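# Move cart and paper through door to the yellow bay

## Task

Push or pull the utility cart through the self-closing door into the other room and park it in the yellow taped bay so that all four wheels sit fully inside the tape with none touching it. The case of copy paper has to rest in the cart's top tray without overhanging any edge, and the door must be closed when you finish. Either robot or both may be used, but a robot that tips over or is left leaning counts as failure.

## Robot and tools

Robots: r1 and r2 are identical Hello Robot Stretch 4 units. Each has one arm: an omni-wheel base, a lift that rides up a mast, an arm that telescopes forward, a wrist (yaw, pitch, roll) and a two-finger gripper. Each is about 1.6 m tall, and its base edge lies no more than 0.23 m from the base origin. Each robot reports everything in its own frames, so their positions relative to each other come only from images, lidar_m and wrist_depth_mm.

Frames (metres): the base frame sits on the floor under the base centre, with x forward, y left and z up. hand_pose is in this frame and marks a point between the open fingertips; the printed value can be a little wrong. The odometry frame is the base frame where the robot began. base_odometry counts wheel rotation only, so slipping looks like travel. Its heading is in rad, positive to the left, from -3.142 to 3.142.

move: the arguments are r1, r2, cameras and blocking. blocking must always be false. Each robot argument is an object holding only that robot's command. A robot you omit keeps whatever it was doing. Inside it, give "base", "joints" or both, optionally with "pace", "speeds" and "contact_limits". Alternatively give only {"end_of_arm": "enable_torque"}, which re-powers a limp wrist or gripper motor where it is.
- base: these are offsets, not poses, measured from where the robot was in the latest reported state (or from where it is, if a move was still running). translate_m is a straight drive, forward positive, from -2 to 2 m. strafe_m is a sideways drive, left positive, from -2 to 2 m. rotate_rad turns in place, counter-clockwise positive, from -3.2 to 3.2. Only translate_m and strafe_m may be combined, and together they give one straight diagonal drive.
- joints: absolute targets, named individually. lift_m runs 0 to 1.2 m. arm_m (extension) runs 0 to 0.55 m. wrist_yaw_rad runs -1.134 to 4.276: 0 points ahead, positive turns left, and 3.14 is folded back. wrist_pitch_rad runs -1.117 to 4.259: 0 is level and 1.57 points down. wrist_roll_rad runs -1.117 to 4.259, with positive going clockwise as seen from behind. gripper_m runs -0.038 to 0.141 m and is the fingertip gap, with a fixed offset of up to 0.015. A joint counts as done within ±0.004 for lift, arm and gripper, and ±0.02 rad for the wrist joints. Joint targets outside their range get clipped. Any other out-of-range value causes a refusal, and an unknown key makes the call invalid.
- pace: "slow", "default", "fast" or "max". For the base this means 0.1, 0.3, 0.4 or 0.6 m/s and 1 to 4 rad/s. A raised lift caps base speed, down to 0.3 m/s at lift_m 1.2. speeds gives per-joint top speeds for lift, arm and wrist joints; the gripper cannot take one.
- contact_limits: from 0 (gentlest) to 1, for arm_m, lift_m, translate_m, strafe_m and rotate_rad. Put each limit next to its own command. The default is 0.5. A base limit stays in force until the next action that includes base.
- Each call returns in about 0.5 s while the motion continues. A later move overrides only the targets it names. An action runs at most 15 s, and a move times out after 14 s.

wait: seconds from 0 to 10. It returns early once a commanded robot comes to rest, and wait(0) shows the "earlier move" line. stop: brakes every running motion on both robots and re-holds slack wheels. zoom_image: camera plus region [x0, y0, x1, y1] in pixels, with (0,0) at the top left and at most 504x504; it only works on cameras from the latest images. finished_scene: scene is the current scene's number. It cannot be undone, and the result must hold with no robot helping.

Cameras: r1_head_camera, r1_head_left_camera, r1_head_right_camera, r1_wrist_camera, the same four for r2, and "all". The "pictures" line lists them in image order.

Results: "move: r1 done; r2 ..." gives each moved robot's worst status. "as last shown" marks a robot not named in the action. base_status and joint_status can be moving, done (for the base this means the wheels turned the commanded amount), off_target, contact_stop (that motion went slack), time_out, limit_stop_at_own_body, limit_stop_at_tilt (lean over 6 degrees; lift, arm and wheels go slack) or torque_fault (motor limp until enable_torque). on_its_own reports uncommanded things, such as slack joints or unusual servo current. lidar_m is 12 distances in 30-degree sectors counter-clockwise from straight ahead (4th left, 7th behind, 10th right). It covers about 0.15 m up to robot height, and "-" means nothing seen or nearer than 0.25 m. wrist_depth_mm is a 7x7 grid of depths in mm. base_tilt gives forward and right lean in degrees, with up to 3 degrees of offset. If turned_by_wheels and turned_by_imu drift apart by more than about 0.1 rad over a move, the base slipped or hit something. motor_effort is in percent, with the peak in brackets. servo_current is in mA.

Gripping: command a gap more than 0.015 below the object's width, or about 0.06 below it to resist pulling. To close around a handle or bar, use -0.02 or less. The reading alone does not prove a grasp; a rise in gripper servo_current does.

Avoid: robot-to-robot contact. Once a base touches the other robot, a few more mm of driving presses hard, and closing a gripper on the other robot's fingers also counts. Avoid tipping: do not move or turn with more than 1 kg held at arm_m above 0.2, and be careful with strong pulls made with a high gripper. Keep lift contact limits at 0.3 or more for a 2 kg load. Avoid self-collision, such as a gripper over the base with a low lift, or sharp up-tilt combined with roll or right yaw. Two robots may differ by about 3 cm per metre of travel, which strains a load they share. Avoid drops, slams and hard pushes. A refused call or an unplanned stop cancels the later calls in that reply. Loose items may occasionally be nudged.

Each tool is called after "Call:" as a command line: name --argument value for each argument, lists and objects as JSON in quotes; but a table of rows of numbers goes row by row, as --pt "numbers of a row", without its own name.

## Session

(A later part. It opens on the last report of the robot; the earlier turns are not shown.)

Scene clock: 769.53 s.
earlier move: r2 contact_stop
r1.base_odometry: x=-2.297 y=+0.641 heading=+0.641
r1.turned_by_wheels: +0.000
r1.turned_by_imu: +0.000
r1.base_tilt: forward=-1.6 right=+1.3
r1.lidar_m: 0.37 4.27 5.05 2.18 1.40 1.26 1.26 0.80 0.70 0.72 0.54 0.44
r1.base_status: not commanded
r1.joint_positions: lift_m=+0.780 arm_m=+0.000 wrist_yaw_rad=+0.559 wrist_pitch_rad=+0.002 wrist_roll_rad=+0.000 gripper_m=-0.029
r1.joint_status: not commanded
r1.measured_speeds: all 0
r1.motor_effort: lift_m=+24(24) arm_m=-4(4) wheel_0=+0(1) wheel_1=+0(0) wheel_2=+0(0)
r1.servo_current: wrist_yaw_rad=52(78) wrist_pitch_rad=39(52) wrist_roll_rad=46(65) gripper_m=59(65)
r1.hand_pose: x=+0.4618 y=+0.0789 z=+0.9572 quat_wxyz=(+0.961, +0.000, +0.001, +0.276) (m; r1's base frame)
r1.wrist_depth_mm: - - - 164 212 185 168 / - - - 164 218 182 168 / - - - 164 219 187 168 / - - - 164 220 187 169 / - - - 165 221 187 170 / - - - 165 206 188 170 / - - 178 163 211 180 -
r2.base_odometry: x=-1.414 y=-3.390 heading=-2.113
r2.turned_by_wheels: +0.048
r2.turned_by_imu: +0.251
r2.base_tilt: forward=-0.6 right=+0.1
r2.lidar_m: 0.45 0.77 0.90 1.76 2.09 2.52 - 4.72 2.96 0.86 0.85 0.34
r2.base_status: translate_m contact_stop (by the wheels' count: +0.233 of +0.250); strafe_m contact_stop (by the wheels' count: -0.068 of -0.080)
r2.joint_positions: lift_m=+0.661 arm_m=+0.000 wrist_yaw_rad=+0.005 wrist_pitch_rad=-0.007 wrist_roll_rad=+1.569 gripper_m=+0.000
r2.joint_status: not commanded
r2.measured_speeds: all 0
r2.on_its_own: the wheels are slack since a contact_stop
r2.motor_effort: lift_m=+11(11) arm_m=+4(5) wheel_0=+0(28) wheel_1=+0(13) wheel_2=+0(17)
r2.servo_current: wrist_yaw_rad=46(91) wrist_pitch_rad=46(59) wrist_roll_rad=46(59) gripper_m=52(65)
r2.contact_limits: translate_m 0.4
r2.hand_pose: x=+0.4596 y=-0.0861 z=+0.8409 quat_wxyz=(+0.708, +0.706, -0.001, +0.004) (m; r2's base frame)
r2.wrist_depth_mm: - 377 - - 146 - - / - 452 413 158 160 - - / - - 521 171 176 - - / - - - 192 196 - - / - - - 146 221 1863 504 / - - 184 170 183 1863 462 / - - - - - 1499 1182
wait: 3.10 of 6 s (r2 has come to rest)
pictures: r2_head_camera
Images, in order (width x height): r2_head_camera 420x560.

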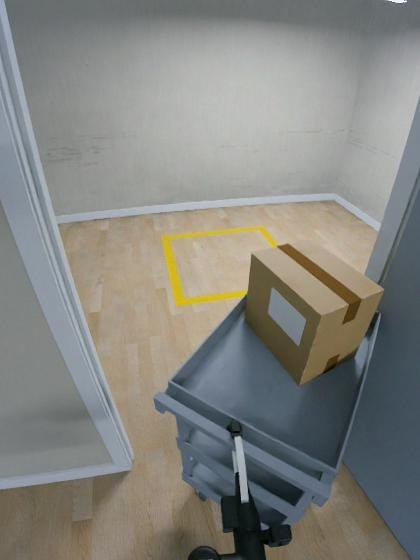

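Call:
move --r2 '{"base":{"translate_m":-0.38,"strafe_m":-0.2},"pace":"slow","contact_limits":{"translate_m":0.5}}' --blocking false --cameras '[]'

Call:
wait --seconds 7 --cameras '["r2_head_camera","r2_head_right_camera"]'

Scene clock: 782.23 s.
move: r2 moving
r1: as last shown
r1.base_odometry: x=-2.297 y=+0.642 heading=+0.641
r1.base_tilt: forward=-1.6 right=+1.2
r1.lidar_m: 0.38 4.28 5.06 2.21 1.42 1.25 1.24 0.80 0.70 0.71 0.54 0.43
r1.servo_current: wrist_yaw_rad=39(65) wrist_pitch_rad=39(52) wrist_roll_rad=26(59) gripper_m=59(59)
r1.wrist_depth_mm: - - - 164 212 186 167 / - - - 163 217 182 168 / - - - 164 220 187 169 / - - - 164 220 187 169 / - - - 165 220 188 170 / - - - 165 206 188 170 / - - 178 163 211 180 -
r2.base_odometry: x=-1.414 y=-3.376 heading=-2.113
r2.turned_by_wheels: +0.000
r2.turned_by_imu: +0.000
r2.base_tilt: forward=-0.6 right=+0.1
r2.lidar_m: 0.43 0.79 0.95 1.82 2.10 2.55 - 4.74 2.97 0.85 0.85 0.35
r2.base_status: translate_m moving; strafe_m moving
r2.joint_positions: lift_m=+0.661 arm_m=+0.000 wrist_yaw_rad=+0.005 wrist_pitch_rad=-0.007 wrist_roll_rad=+1.569 gripper_m=+0.000
r2.joint_status: not commanded
r2.measured_speeds: translate_m=-0.049 strafe_m=-0.027 rotate_rad=+0.003 lift_m=+0.000 arm_m=+0.000 wrist_yaw_rad=+0.000 wrist_pitch_rad=+0.000 wrist_roll_rad=+0.000
r2.motor_effort: lift_m=+10(11) arm_m=+5(5) wheel_0=-2(7) wheel_1=-8(10) wheel_2=+10(10)
r2.servo_current: wrist_yaw_rad=46(52) wrist_pitch_rad=46(59) wrist_roll_rad=52(59) gripper_m=46(52)
r2.contact_limits: translate_m 0.5
r2.hand_pose: x=+0.4596 y=-0.0861 z=+0.8409 quat_wxyz=(+0.708, +0.706, -0.001, +0.004) (m; r2's base frame)
r2.wrist_depth_mm: - 377 - - 148 - - / - 424 410 160 162 - - / - - 488 172 179 - - / - - - 190 198 - - / - - - 148 223 1921 512 / - - 185 171 183 1808 466 / - - - - 133 1576 1255
pictures: none
No camera images: "cameras" was empty.

Scene clock: 787.20 s.
earlier move: r2 done
r1.base_odometry: x=-2.297 y=+0.642 heading=+0.641
r1.turned_by_wheels: +0.000
r1.turned_by_imu: +0.000
r1.base_tilt: forward=-1.6 right=+1.3
r1.lidar_m: 0.39 4.30 5.06 2.20 1.42 1.25 1.26 0.80 0.70 0.71 0.52 0.45
r1.base_status: not commanded
r1.joint_positions: lift_m=+0.780 arm_m=+0.000 wrist_yaw_rad=+0.559 wrist_pitch_rad=+0.002 wrist_roll_rad=+0.000 gripper_m=-0.029
r1.joint_status: not commanded
r1.measured_speeds: all 0
r1.motor_effort: lift_m=+24(24) arm_m=-4(4) wheel_0=+0(1) wheel_1=+0(1) wheel_2=+0(0)
r1.servo_current: wrist_yaw_rad=59(72) wrist_pitch_rad=39(52) wrist_roll_rad=52(65) gripper_m=59(65)
r1.hand_pose: x=+0.4618 y=+0.0789 z=+0.9572 quat_wxyz=(+0.961, +0.000, +0.001, +0.276) (m; r1's base frame)
r1.wrist_depth_mm: - - - 164 213 186 168 / - - - 164 218 182 168 / - - - 165 219 186 169 / - - - 164 219 187 169 / - - - 164 220 187 170 / - - - 165 206 189 170 / - - 179 163 211 181 -
r2.base_odometry: x=-1.390 y=-2.962 heading=-2.113
r2.turned_by_wheels: +0.000
r2.turned_by_imu: +0.002
r2.base_tilt: forward=-0.6 right=+0.1
r2.lidar_m: 0.40 0.45 1.39 2.19 2.21 2.69 - 4.50 2.86 2.53 0.81 0.42
r2.base_status: done
r2.joint_positions: lift_m=+0.661 arm_m=+0.000 wrist_yaw_rad=+0.004 wrist_pitch_rad=-0.007 wrist_roll_rad=+1.569 gripper_m=+0.000
r2.joint_status: not commanded
r2.measured_speeds: all 0
r2.motor_effort: lift_m=+10(11) arm_m=+4(5) wheel_0=+0(8) wheel_1=-3(10) wheel_2=+8(13)
r2.servo_current: wrist_yaw_rad=52(65) wrist_pitch_rad=52(59) wrist_roll_rad=46(65) gripper_m=52(59)
r2.contact_limits: translate_m 0.5
r2.hand_pose: x=+0.4596 y=-0.0863 z=+0.8409 quat_wxyz=(+0.708, +0.706, -0.001, +0.004) (m; r2's base frame)
r2.wrist_depth_mm: - - - 202 203 - - / - - 525 208 209 732 - / - - 452 160 216 798 - / - - 508 221 224 831 - / - - 580 227 229 842 - / - - 187 176 183 - - / - - - - - 1708 480
wait: 4.97 of 7 s (r2 has come to rest)
pictures: r2_head_camera, r2_head_right_camera
Images, in order (width x height): r2_head_camera 420x560, r2_head_right_camera 420x672.

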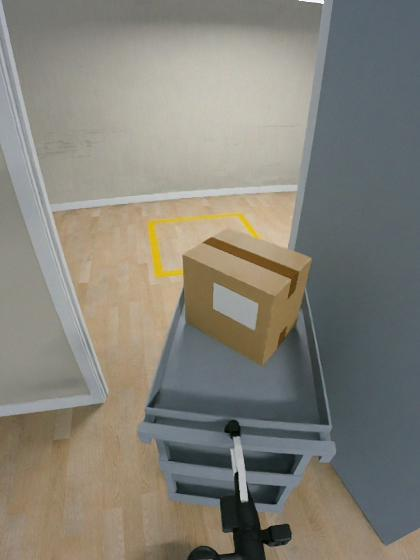

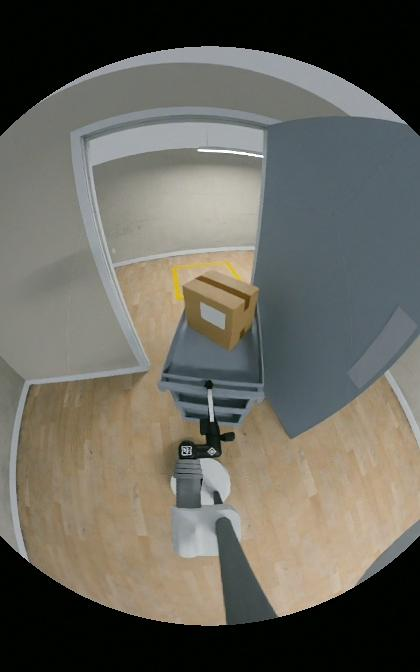

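Call:
move --r2 '{"base":{"strafe_m":-0.12},"pace":"slow","contact_limits":{"strafe_m":0.6}}' --blocking false --cameras '[]'

Call:
wait --seconds 5 --cameras '[]'

Call:
move --r2 '{"base":{"translate_m":0.3,"strafe_m":0.03},"pace":"slow","contact_limits":{"translate_m":0.4}}' --blocking false --cameras '[]'

Call:
wait --seconds 6 --cameras '["r2_head_camera"]'

Scene clock: 800.40 s.
move: r2 moving
r1: as last shown
r1.lidar_m: 0.38 4.26 5.05 2.22 1.40 1.25 1.26 0.81 0.70 0.72 0.56 0.45
r1.motor_effort: lift_m=+24(24) arm_m=-4(4) wheel_0=+0(1) wheel_1=+0(0) wheel_2=+0(0)
r1.servo_current: wrist_yaw_rad=59(65) wrist_pitch_rad=46(46) wrist_roll_rad=39(65) gripper_m=59(59)
r1.wrist_depth_mm: - - - 164 213 185 167 / - - - 164 218 182 168 / - - - 164 219 187 169 / - - - 164 219 187 169 / - - - 164 220 189 169 / - - - 165 206 188 170 / - - 178 163 211 181 -
r2.base_odometry: x=-1.402 y=-2.954 heading=-2.112
r2.turned_by_wheels: +0.000
r2.turned_by_imu: +0.001
r2.base_tilt: forward=-0.7 right=+0.1
r2.lidar_m: 0.41 0.43 1.41 2.21 2.24 2.74 - 4.48 2.82 2.51 0.79 0.42
r2.base_status: strafe_m moving
r2.joint_positions: lift_m=+0.661 arm_m=+0.000 wrist_yaw_rad=+0.004 wrist_pitch_rad=-0.007 wrist_roll_rad=+1.569 gripper_m=+0.000
r2.joint_status: not commanded
r2.measured_speeds: translate_m=+0.000 strafe_m=-0.056 rotate_rad=+0.000 lift_m=+0.000 arm_m=+0.000 wrist_yaw_rad=+0.000 wrist_pitch_rad=+0.000 wrist_roll_rad=+0.000
r2.motor_effort: lift_m=+10(11) arm_m=+4(5) wheel_0=+10(16) wheel_1=-6(7) wheel_2=-1(6)
r2.servo_current: wrist_yaw_rad=59(59) wrist_pitch_rad=52(52) wrist_roll_rad=59(59) gripper_m=59(59)
r2.contact_limits: strafe_m 0.6
r2.hand_pose: x=+0.4596 y=-0.0862 z=+0.8409 quat_wxyz=(+0.708, +0.706, -0.001, +0.004) (m; r2's base frame)
r2.wrist_depth_mm: - - - 203 205 - - / - - 535 211 211 741 - / - - 452 215 218 798 - / - - 504 222 223 820 - / - - 564 228 230 854 - / - - 186 177 183 - - / - - - - - 1756 484
pictures: none
No camera images: "cameras" was empty.

Scene clock: 802.23 s.
earlier move: r2 done
r1.base_odometry: x=-2.297 y=+0.642 heading=+0.641
r1.turned_by_wheels: +0.000
r1.turned_by_imu: +0.000
r1.base_tilt: forward=-1.6 right=+1.2
r1.lidar_m: 0.38 4.27 5.06 2.20 1.40 1.25 1.24 0.81 0.71 0.71 0.55 0.46
r1.base_status: not commanded
r1.joint_positions: lift_m=+0.780 arm_m=+0.000 wrist_yaw_rad=+0.559 wrist_pitch_rad=+0.002 wrist_roll_rad=+0.000 gripper_m=-0.029
r1.joint_status: not commanded
r1.measured_speeds: all 0
r1.motor_effort: lift_m=+24(24) arm_m=-4(4) wheel_0=+0(1) wheel_1=+0(0) wheel_2=+0(0)
r1.servo_current: wrist_yaw_rad=39(65) wrist_pitch_rad=52(52) wrist_roll_rad=52(65) gripper_m=59(65)
r1.hand_pose: x=+0.4618 y=+0.0789 z=+0.9572 quat_wxyz=(+0.961, +0.000, +0.001, +0.276) (m; r1's base frame)
r1.wrist_depth_mm: - - - 163 212 186 167 / - - - 164 217 182 168 / - - - 164 218 187 168 / - - - 165 219 187 169 / - - - 164 220 188 169 / - - - 165 205 188 170 / - - 178 163 211 181 -
r2.base_odometry: x=-1.492 y=-2.900 heading=-2.112
r2.turned_by_wheels: +0.000
r2.turned_by_imu: +0.000
r2.base_tilt: forward=-0.7 right=+0.0
r2.lidar_m: 0.40 0.40 1.44 2.31 2.31 2.84 - 4.29 2.69 2.43 0.67 0.43
r2.base_status: done
r2.joint_positions: lift_m=+0.661 arm_m=+0.000 wrist_yaw_rad=+0.004 wrist_pitch_rad=-0.007 wrist_roll_rad=+1.569 gripper_m=+0.000
r2.joint_status: not commanded
r2.measured_speeds: all 0
r2.motor_effort: lift_m=+10(11) arm_m=+5(5) wheel_0=+6(16) wheel_1=-3(7) wheel_2=+0(6)
r2.servo_current: wrist_yaw_rad=46(59) wrist_pitch_rad=52(59) wrist_roll_rad=46(59) gripper_m=52(59)
r2.contact_limits: strafe_m 0.6
r2.hand_pose: x=+0.4596 y=-0.0862 z=+0.8409 quat_wxyz=(+0.708, +0.706, -0.001, +0.004) (m; r2's base frame)
r2.wrist_depth_mm: - - - 175 233 - - / - - - 234 232 - - / - - 544 235 232 809 - / - - 484 233 233 820 - / - - 512 234 232 809 - / - - 187 176 183 - - / - - - - - - -
wait: 1.83 of 5 s (r2 has come to rest)
pictures: none
No camera images: "cameras" was empty.

Scene clock: 802.73 s.
move: r2 moving
r1: as last shown
r1.base_tilt: forward=-1.6 right=+1.3
r1.lidar_m: 0.38 4.31 5.05 2.24 1.39 1.24 1.26 0.78 0.70 0.71 0.55 0.44
r1.servo_current: wrist_yaw_rad=39(52) wrist_pitch_rad=39(46) wrist_roll_rad=52(65) gripper_m=52(65)
r1.wrist_depth_mm: - - - 163 212 186 167 / - - - 163 219 182 168 / - - - 164 220 187 168 / - - - 164 219 187 169 / - - - 164 220 187 170 / - - - 165 206 189 169 / - - 178 163 211 181 -
r2.base_odometry: x=-1.498 y=-2.911 heading=-2.112
r2.turned_by_wheels: +0.000
r2.turned_by_imu: +0.000
r2.base_tilt: forward=-0.7 right=+0.0
r2.lidar_m: 0.38 0.41 1.44 2.33 2.35 2.86 - 4.28 2.72 2.44 0.68 0.41
r2.base_status: translate_m moving; strafe_m moving
r2.joint_positions: lift_m=+0.661 arm_m=+0.000 wrist_yaw_rad=+0.003 wrist_pitch_rad=-0.007 wrist_roll_rad=+1.569 gripper_m=+0.000
r2.joint_status: not commanded
r2.measured_speeds: translate_m=+0.049 strafe_m=+0.004 rotate_rad=+0.001 lift_m=+0.000 arm_m=+0.000 wrist_yaw_rad=-0.001 wrist_pitch_rad=+0.000 wrist_roll_rad=+0.000
r2.motor_effort: lift_m=+10(11) arm_m=+5(5) wheel_0=+6(10) wheel_1=+8(8) wheel_2=-13(13)
r2.servo_current: wrist_yaw_rad=33(65) wrist_pitch_rad=46(52) wrist_roll_rad=39(52) gripper_m=52(59)
r2.contact_limits: translate_m 0.4
r2.hand_pose: x=+0.4595 y=-0.0866 z=+0.8409 quat_wxyz=(+0.708, +0.706, -0.002, +0.004) (m; r2's base frame)
r2.wrist_depth_mm: - - - 177 234 - - / - - - 235 235 - - / - - 559 236 234 809 - / - - 473 234 234 820 - / - - 512 234 233 809 - / - - 185 176 183 - - / - - - - - - -
pictures: none
No camera images: "cameras" was empty.

Scene clock: 806.53 s.
earlier move: r2 done
r1.base_odometry: x=-2.297 y=+0.642 heading=+0.641
r1.turned_by_wheels: +0.000
r1.turned_by_imu: +0.000
r1.base_tilt: forward=-1.6 right=+1.3
r1.lidar_m: 0.38 4.26 5.05 2.19 1.37 1.25 1.24 0.82 0.71 0.70 0.54 0.45
r1.base_status: not commanded
r1.joint_positions: lift_m=+0.780 arm_m=+0.000 wrist_yaw_rad=+0.559 wrist_pitch_rad=+0.002 wrist_roll_rad=+0.000 gripper_m=-0.029
r1.joint_status: not commanded
r1.measured_speeds: all 0
r1.motor_effort: lift_m=+24(24) arm_m=-4(4) wheel_0=-1(1) wheel_1=+0(1) wheel_2=+0(0)
r1.servo_current: wrist_yaw_rad=59(78) wrist_pitch_rad=39(52) wrist_roll_rad=52(72) gripper_m=52(65)
r1.hand_pose: x=+0.4618 y=+0.0789 z=+0.9572 quat_wxyz=(+0.961, +0.000, +0.001, +0.276) (m; r1's base frame)
r1.wrist_depth_mm: - - - 164 213 185 167 / - - - 164 217 182 168 / - - - 164 218 187 169 / - - - 164 220 187 169 / - - - 164 220 187 169 / - - - 165 206 189 169 / - - 179 163 211 181 -
r2.base_odometry: x=-1.621 y=-3.172 heading=-2.112
r2.turned_by_wheels: +0.000
r2.turned_by_imu: -0.001
r2.base_tilt: forward=-0.7 right=+0.1
r2.lidar_m: 0.39 0.42 1.08 2.03 2.33 2.86 - 4.26 2.69 0.59 0.61 0.44
r2.base_status: done
r2.joint_positions: lift_m=+0.661 arm_m=+0.000 wrist_yaw_rad=-0.005 wrist_pitch_rad=-0.007 wrist_roll_rad=+1.569 gripper_m=+0.000
r2.joint_status: not commanded
r2.measured_speeds: all 0
r2.motor_effort: lift_m=+11(11) arm_m=+4(5) wheel_0=+2(10) wheel_1=+4(9) wheel_2=-7(16)
r2.servo_current: wrist_yaw_rad=59(65) wrist_pitch_rad=39(59) wrist_roll_rad=46(59) gripper_m=59(65)
r2.contact_limits: translate_m 0.4
r2.hand_pose: x=+0.4588 y=-0.0888 z=+0.8409 quat_wxyz=(+0.708, +0.706, -0.004, +0.001) (m; r2's base frame)
r2.wrist_depth_mm: - - - 240 238 - - / - - - 179 236 - - / - - 603 237 236 820 - / - - 477 236 236 831 - / - - 512 235 233 809 - / - - 187 177 174 820 - / - - - - - - -
wait: 3.80 of 6 s (r2 has come to rest)
pictures: r2_head_camera
Images, in order (width x height): r2_head_camera 420x560.

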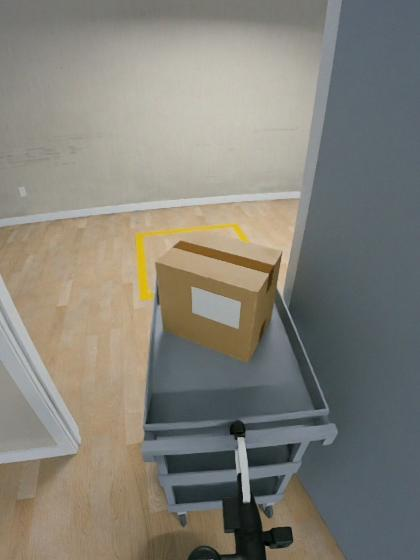

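Call:
move --r2 '{"base":{"translate_m":0.5,"strafe_m":0.04},"pace":"slow","contact_limits":{"translate_m":0.4}}' --blocking false --cameras '[]'

Call:
wait --seconds 8 --cameras '["r2_head_camera"]'

Scene clock: 814.80 s.
move: r2 moving
r1: as last shown
r1.lidar_m: 0.41 4.29 5.06 2.20 1.40 1.26 1.26 0.80 0.71 0.72 0.55 0.44
r1.motor_effort: lift_m=+24(24) arm_m=-4(4) wheel_0=+0(1) wheel_1=+0(0) wheel_2=+0(0)
r1.servo_current: wrist_yaw_rad=59(59) wrist_pitch_rad=46(46) wrist_roll_rad=46(59) gripper_m=59(65)
r1.wrist_depth_mm: - - - 164 211 185 167 / - - - 164 218 182 168 / - - - 164 219 187 168 / - - - 164 220 188 169 / - - - 165 220 187 169 / - - - 165 206 189 170 / - - 177 163 212 180 -
r2.base_odometry: x=-1.627 y=-3.184 heading=-2.113
r2.turned_by_wheels: +0.000
r2.turned_by_imu: +0.000
r2.base_tilt: forward=-0.7 right=+0.1
r2.lidar_m: 0.36 0.39 1.05 2.02 2.35 2.90 - 4.28 2.68 0.61 0.60 0.40
r2.base_status: translate_m moving; strafe_m moving
r2.joint_positions: lift_m=+0.661 arm_m=+0.000 wrist_yaw_rad=-0.005 wrist_pitch_rad=-0.007 wrist_roll_rad=+1.569 gripper_m=+0.000
r2.joint_status: not commanded
r2.measured_speeds: translate_m=+0.048 strafe_m=+0.004 rotate_rad=-0.001 lift_m=+0.000 arm_m=+0.000 wrist_yaw_rad=+0.000 wrist_pitch_rad=+0.000 wrist_roll_rad=+0.000
r2.motor_effort: lift_m=+11(11) arm_m=+4(5) wheel_0=+5(8) wheel_1=+6(8) wheel_2=-13(13)
r2.servo_current: wrist_yaw_rad=46(52) wrist_pitch_rad=46(52) wrist_roll_rad=52(52) gripper_m=52(59)
r2.contact_limits: translate_m 0.4
r2.hand_pose: x=+0.4588 y=-0.0888 z=+0.8409 quat_wxyz=(+0.708, +0.706, -0.004, +0.001) (m; r2's base frame)
r2.wrist_depth_mm: - - - 240 238 - - / - - - 180 237 - - / - - 609 236 236 820 - / - - 480 235 235 820 - / - - 508 235 234 820 - / - - 187 176 183 820 - / - - - - - - -
pictures: none
No camera images: "cameras" was empty.

Scene clock: 820.60 s.
earlier move: r2 done
r1.base_odometry: x=-2.297 y=+0.642 heading=+0.641
r1.turned_by_wheels: +0.000
r1.turned_by_imu: +0.000
r1.base_tilt: forward=-1.6 right=+1.2
r1.lidar_m: 0.39 4.27 5.06 2.19 1.41 1.24 1.26 0.81 0.70 0.71 0.56 0.45
r1.base_status: not commanded
r1.joint_positions: lift_m=+0.780 arm_m=+0.000 wrist_yaw_rad=+0.559 wrist_pitch_rad=+0.002 wrist_roll_rad=+0.000 gripper_m=-0.029
r1.joint_status: not commanded
r1.measured_speeds: all 0
r1.motor_effort: lift_m=+24(24) arm_m=-4(5) wheel_0=+0(1) wheel_1=+0(0) wheel_2=+0(0)
r1.servo_current: wrist_yaw_rad=52(72) wrist_pitch_rad=39(52) wrist_roll_rad=39(78) gripper_m=52(65)
r1.hand_pose: x=+0.4618 y=+0.0789 z=+0.9572 quat_wxyz=(+0.961, +0.000, +0.001, +0.276) (m; r1's base frame)
r1.wrist_depth_mm: - - - 163 212 185 168 / - - - 163 218 182 168 / - - - 164 218 187 169 / - - - 164 220 187 169 / - - - 164 220 187 170 / - - - 165 205 189 170 / - - 178 163 211 181 -
r2.base_odometry: x=-1.845 y=-3.621 heading=-2.112
r2.turned_by_wheels: +0.000
r2.turned_by_imu: +0.001
r2.base_tilt: forward=-0.7 right=+0.0
r2.lidar_m: 0.36 0.37 0.62 0.88 2.40 2.92 - 4.19 0.61 0.49 0.48 0.45
r2.base_status: done
r2.joint_positions: lift_m=+0.661 arm_m=+0.000 wrist_yaw_rad=-0.003 wrist_pitch_rad=-0.007 wrist_roll_rad=+1.569 gripper_m=+0.000
r2.joint_status: not commanded
r2.measured_speeds: all 0
r2.motor_effort: lift_m=+11(11) arm_m=+5(5) wheel_0=+4(9) wheel_1=+4(9) wheel_2=-5(14)
r2.servo_current: wrist_yaw_rad=52(65) wrist_pitch_rad=59(59) wrist_roll_rad=46(65) gripper_m=52(59)
r2.contact_limits: translate_m 0.4
r2.hand_pose: x=+0.4590 y=-0.0883 z=+0.8409 quat_wxyz=(+0.708, +0.706, -0.004, +0.002) (m; r2's base frame)
r2.wrist_depth_mm: - - - 265 268 1430 1078 / - - - 256 259 1863 1205 / - - - 249 251 - - / - - 549 243 243 842 - / - - 488 208 238 831 - / - - 188 177 183 798 - / - - 559 - 222 - -
wait: 5.80 of 8 s (r2 has come to rest)
pictures: r2_head_camera
Images, in order (width x height): r2_head_camera 420x560.

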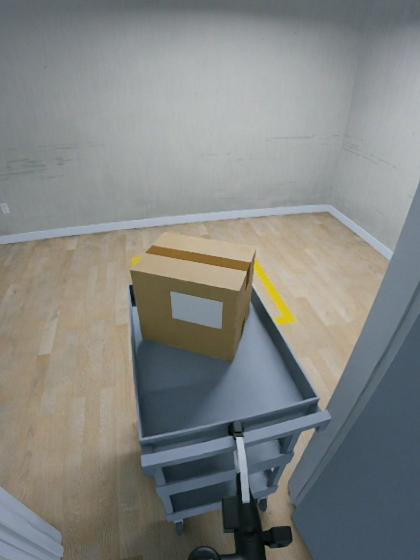

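Call:
move --r2 '{"base":{"translate_m":0.5,"strafe_m":0.13},"pace":"slow","contact_limits":{"translate_m":0.4}}' --blocking false --cameras '[]'

Call:
wait --seconds 8 --cameras '["r2_head_camera"]'

Scene clock: 829.83 s.
move: r2 moving
r1: as last shown
r1.base_tilt: forward=-1.6 right=+1.3
r1.lidar_m: 0.39 4.29 5.05 2.20 1.38 1.25 1.27 0.81 0.69 0.69 0.56 0.44
r1.motor_effort: lift_m=+24(24) arm_m=-4(4) wheel_0=+0(1) wheel_1=+0(1) wheel_2=+0(0)
r1.servo_current: wrist_yaw_rad=39(65) wrist_pitch_rad=46(46) wrist_roll_rad=33(65) gripper_m=59(59)
r1.wrist_depth_mm: - - - 163 212 185 167 / - - - 164 217 182 168 / - - - 164 219 187 168 / - - - 164 220 188 169 / - - - 165 220 188 170 / - - - 165 205 189 170 / - - 178 163 211 181 -
r2.base_odometry: x=-1.848 y=-3.634 heading=-2.112
r2.turned_by_wheels: +0.000
r2.turned_by_imu: +0.001
r2.base_tilt: forward=-0.7 right=+0.1
r2.lidar_m: 0.36 0.38 0.62 0.86 2.40 2.95 - 4.17 0.61 0.47 0.48 0.46
r2.base_status: translate_m moving; strafe_m moving
r2.joint_positions: lift_m=+0.661 arm_m=+0.000 wrist_yaw_rad=-0.003 wrist_pitch_rad=-0.007 wrist_roll_rad=+1.569 gripper_m=+0.000
r2.joint_status: not commanded
r2.measured_speeds: translate_m=+0.049 strafe_m=+0.013 rotate_rad=+0.001 lift_m=+0.000 arm_m=+0.000 wrist_yaw_rad=+0.000 wrist_pitch_rad=+0.000 wrist_roll_rad=+0.000
r2.motor_effort: lift_m=+10(11) arm_m=+5(5) wheel_0=+2(10) wheel_1=+9(9) wheel_2=-12(12)
r2.servo_current: wrist_yaw_rad=59(59) wrist_pitch_rad=52(52) wrist_roll_rad=46(65) gripper_m=52(52)
r2.contact_limits: translate_m 0.4
r2.hand_pose: x=+0.4590 y=-0.0883 z=+0.8409 quat_wxyz=(+0.708, +0.706, -0.004, +0.002) (m; r2's base frame)
r2.wrist_depth_mm: - - - 265 270 1397 1098 / - - - 257 259 1863 1229 / - - - 250 253 1808 - / - - 554 242 243 831 - / - - 488 208 237 820 - / - - 188 177 183 798 - / - - 559 - 222 - -
pictures: none
No camera images: "cameras" was empty.

Scene clock: 835.73 s.
earlier move: r2 done
r1.base_odometry: x=-2.297 y=+0.642 heading=+0.641
r1.turned_by_wheels: +0.000
r1.turned_by_imu: +0.000
r1.base_tilt: forward=-1.6 right=+1.3
r1.lidar_m: 0.39 4.31 5.06 2.22 1.37 1.24 1.27 0.78 0.71 0.71 0.53 0.46
r1.base_status: not commanded
r1.joint_positions: lift_m=+0.780 arm_m=+0.000 wrist_yaw_rad=+0.559 wrist_pitch_rad=+0.002 wrist_roll_rad=+0.000 gripper_m=-0.029
r1.joint_status: not commanded
r1.measured_speeds: all 0
r1.motor_effort: lift_m=+24(24) arm_m=-4(4) wheel_0=+0(1) wheel_1=+0(1) wheel_2=+0(0)
r1.servo_current: wrist_yaw_rad=39(72) wrist_pitch_rad=39(52) wrist_roll_rad=59(65) gripper_m=59(65)
r1.hand_pose: x=+0.4618 y=+0.0789 z=+0.9572 quat_wxyz=(+0.961, +0.000, +0.001, +0.276) (m; r1's base frame)
r1.wrist_depth_mm: - - - 163 212 185 167 / - - - 164 217 182 168 / - - - 164 220 186 169 / - - - 164 220 187 169 / - - - 165 221 187 169 / - - - 165 206 189 170 / - - 178 163 211 181 -
r2.base_odometry: x=-1.991 y=-4.116 heading=-2.112
r2.turned_by_wheels: +0.000
r2.turned_by_imu: -0.001
r2.base_tilt: forward=-0.7 right=+0.1
r2.lidar_m: 0.38 0.35 2.62 0.47 0.46 2.88 - 1.09 0.56 0.48 2.42 0.44
r2.base_status: done
r2.joint_positions: lift_m=+0.661 arm_m=+0.000 wrist_yaw_rad=-0.003 wrist_pitch_rad=-0.007 wrist_roll_rad=+1.569 gripper_m=+0.000
r2.joint_status: not commanded
r2.measured_speeds: all 0
r2.motor_effort: lift_m=+10(11) arm_m=+4(5) wheel_0=+2(10) wheel_1=+5(9) wheel_2=-7(14)
r2.servo_current: wrist_yaw_rad=46(59) wrist_pitch_rad=52(59) wrist_roll_rad=46(65) gripper_m=52(65)
r2.contact_limits: translate_m 0.4
r2.hand_pose: x=+0.4590 y=-0.0883 z=+0.8409 quat_wxyz=(+0.708, +0.706, -0.004, +0.002) (m; r2's base frame)
r2.wrist_depth_mm: - - - 271 277 1464 1098 / - - - 260 265 1808 1205 / - - - 252 257 1808 - / - - 580 244 246 831 - / - - 484 183 239 820 - / - - 187 177 182 778 - / - - 544 - 221 - -
wait: 5.90 of 8 s (r2 has come to rest)
pictures: r2_head_camera
Images, in order (width x height): r2_head_camera 420x560.

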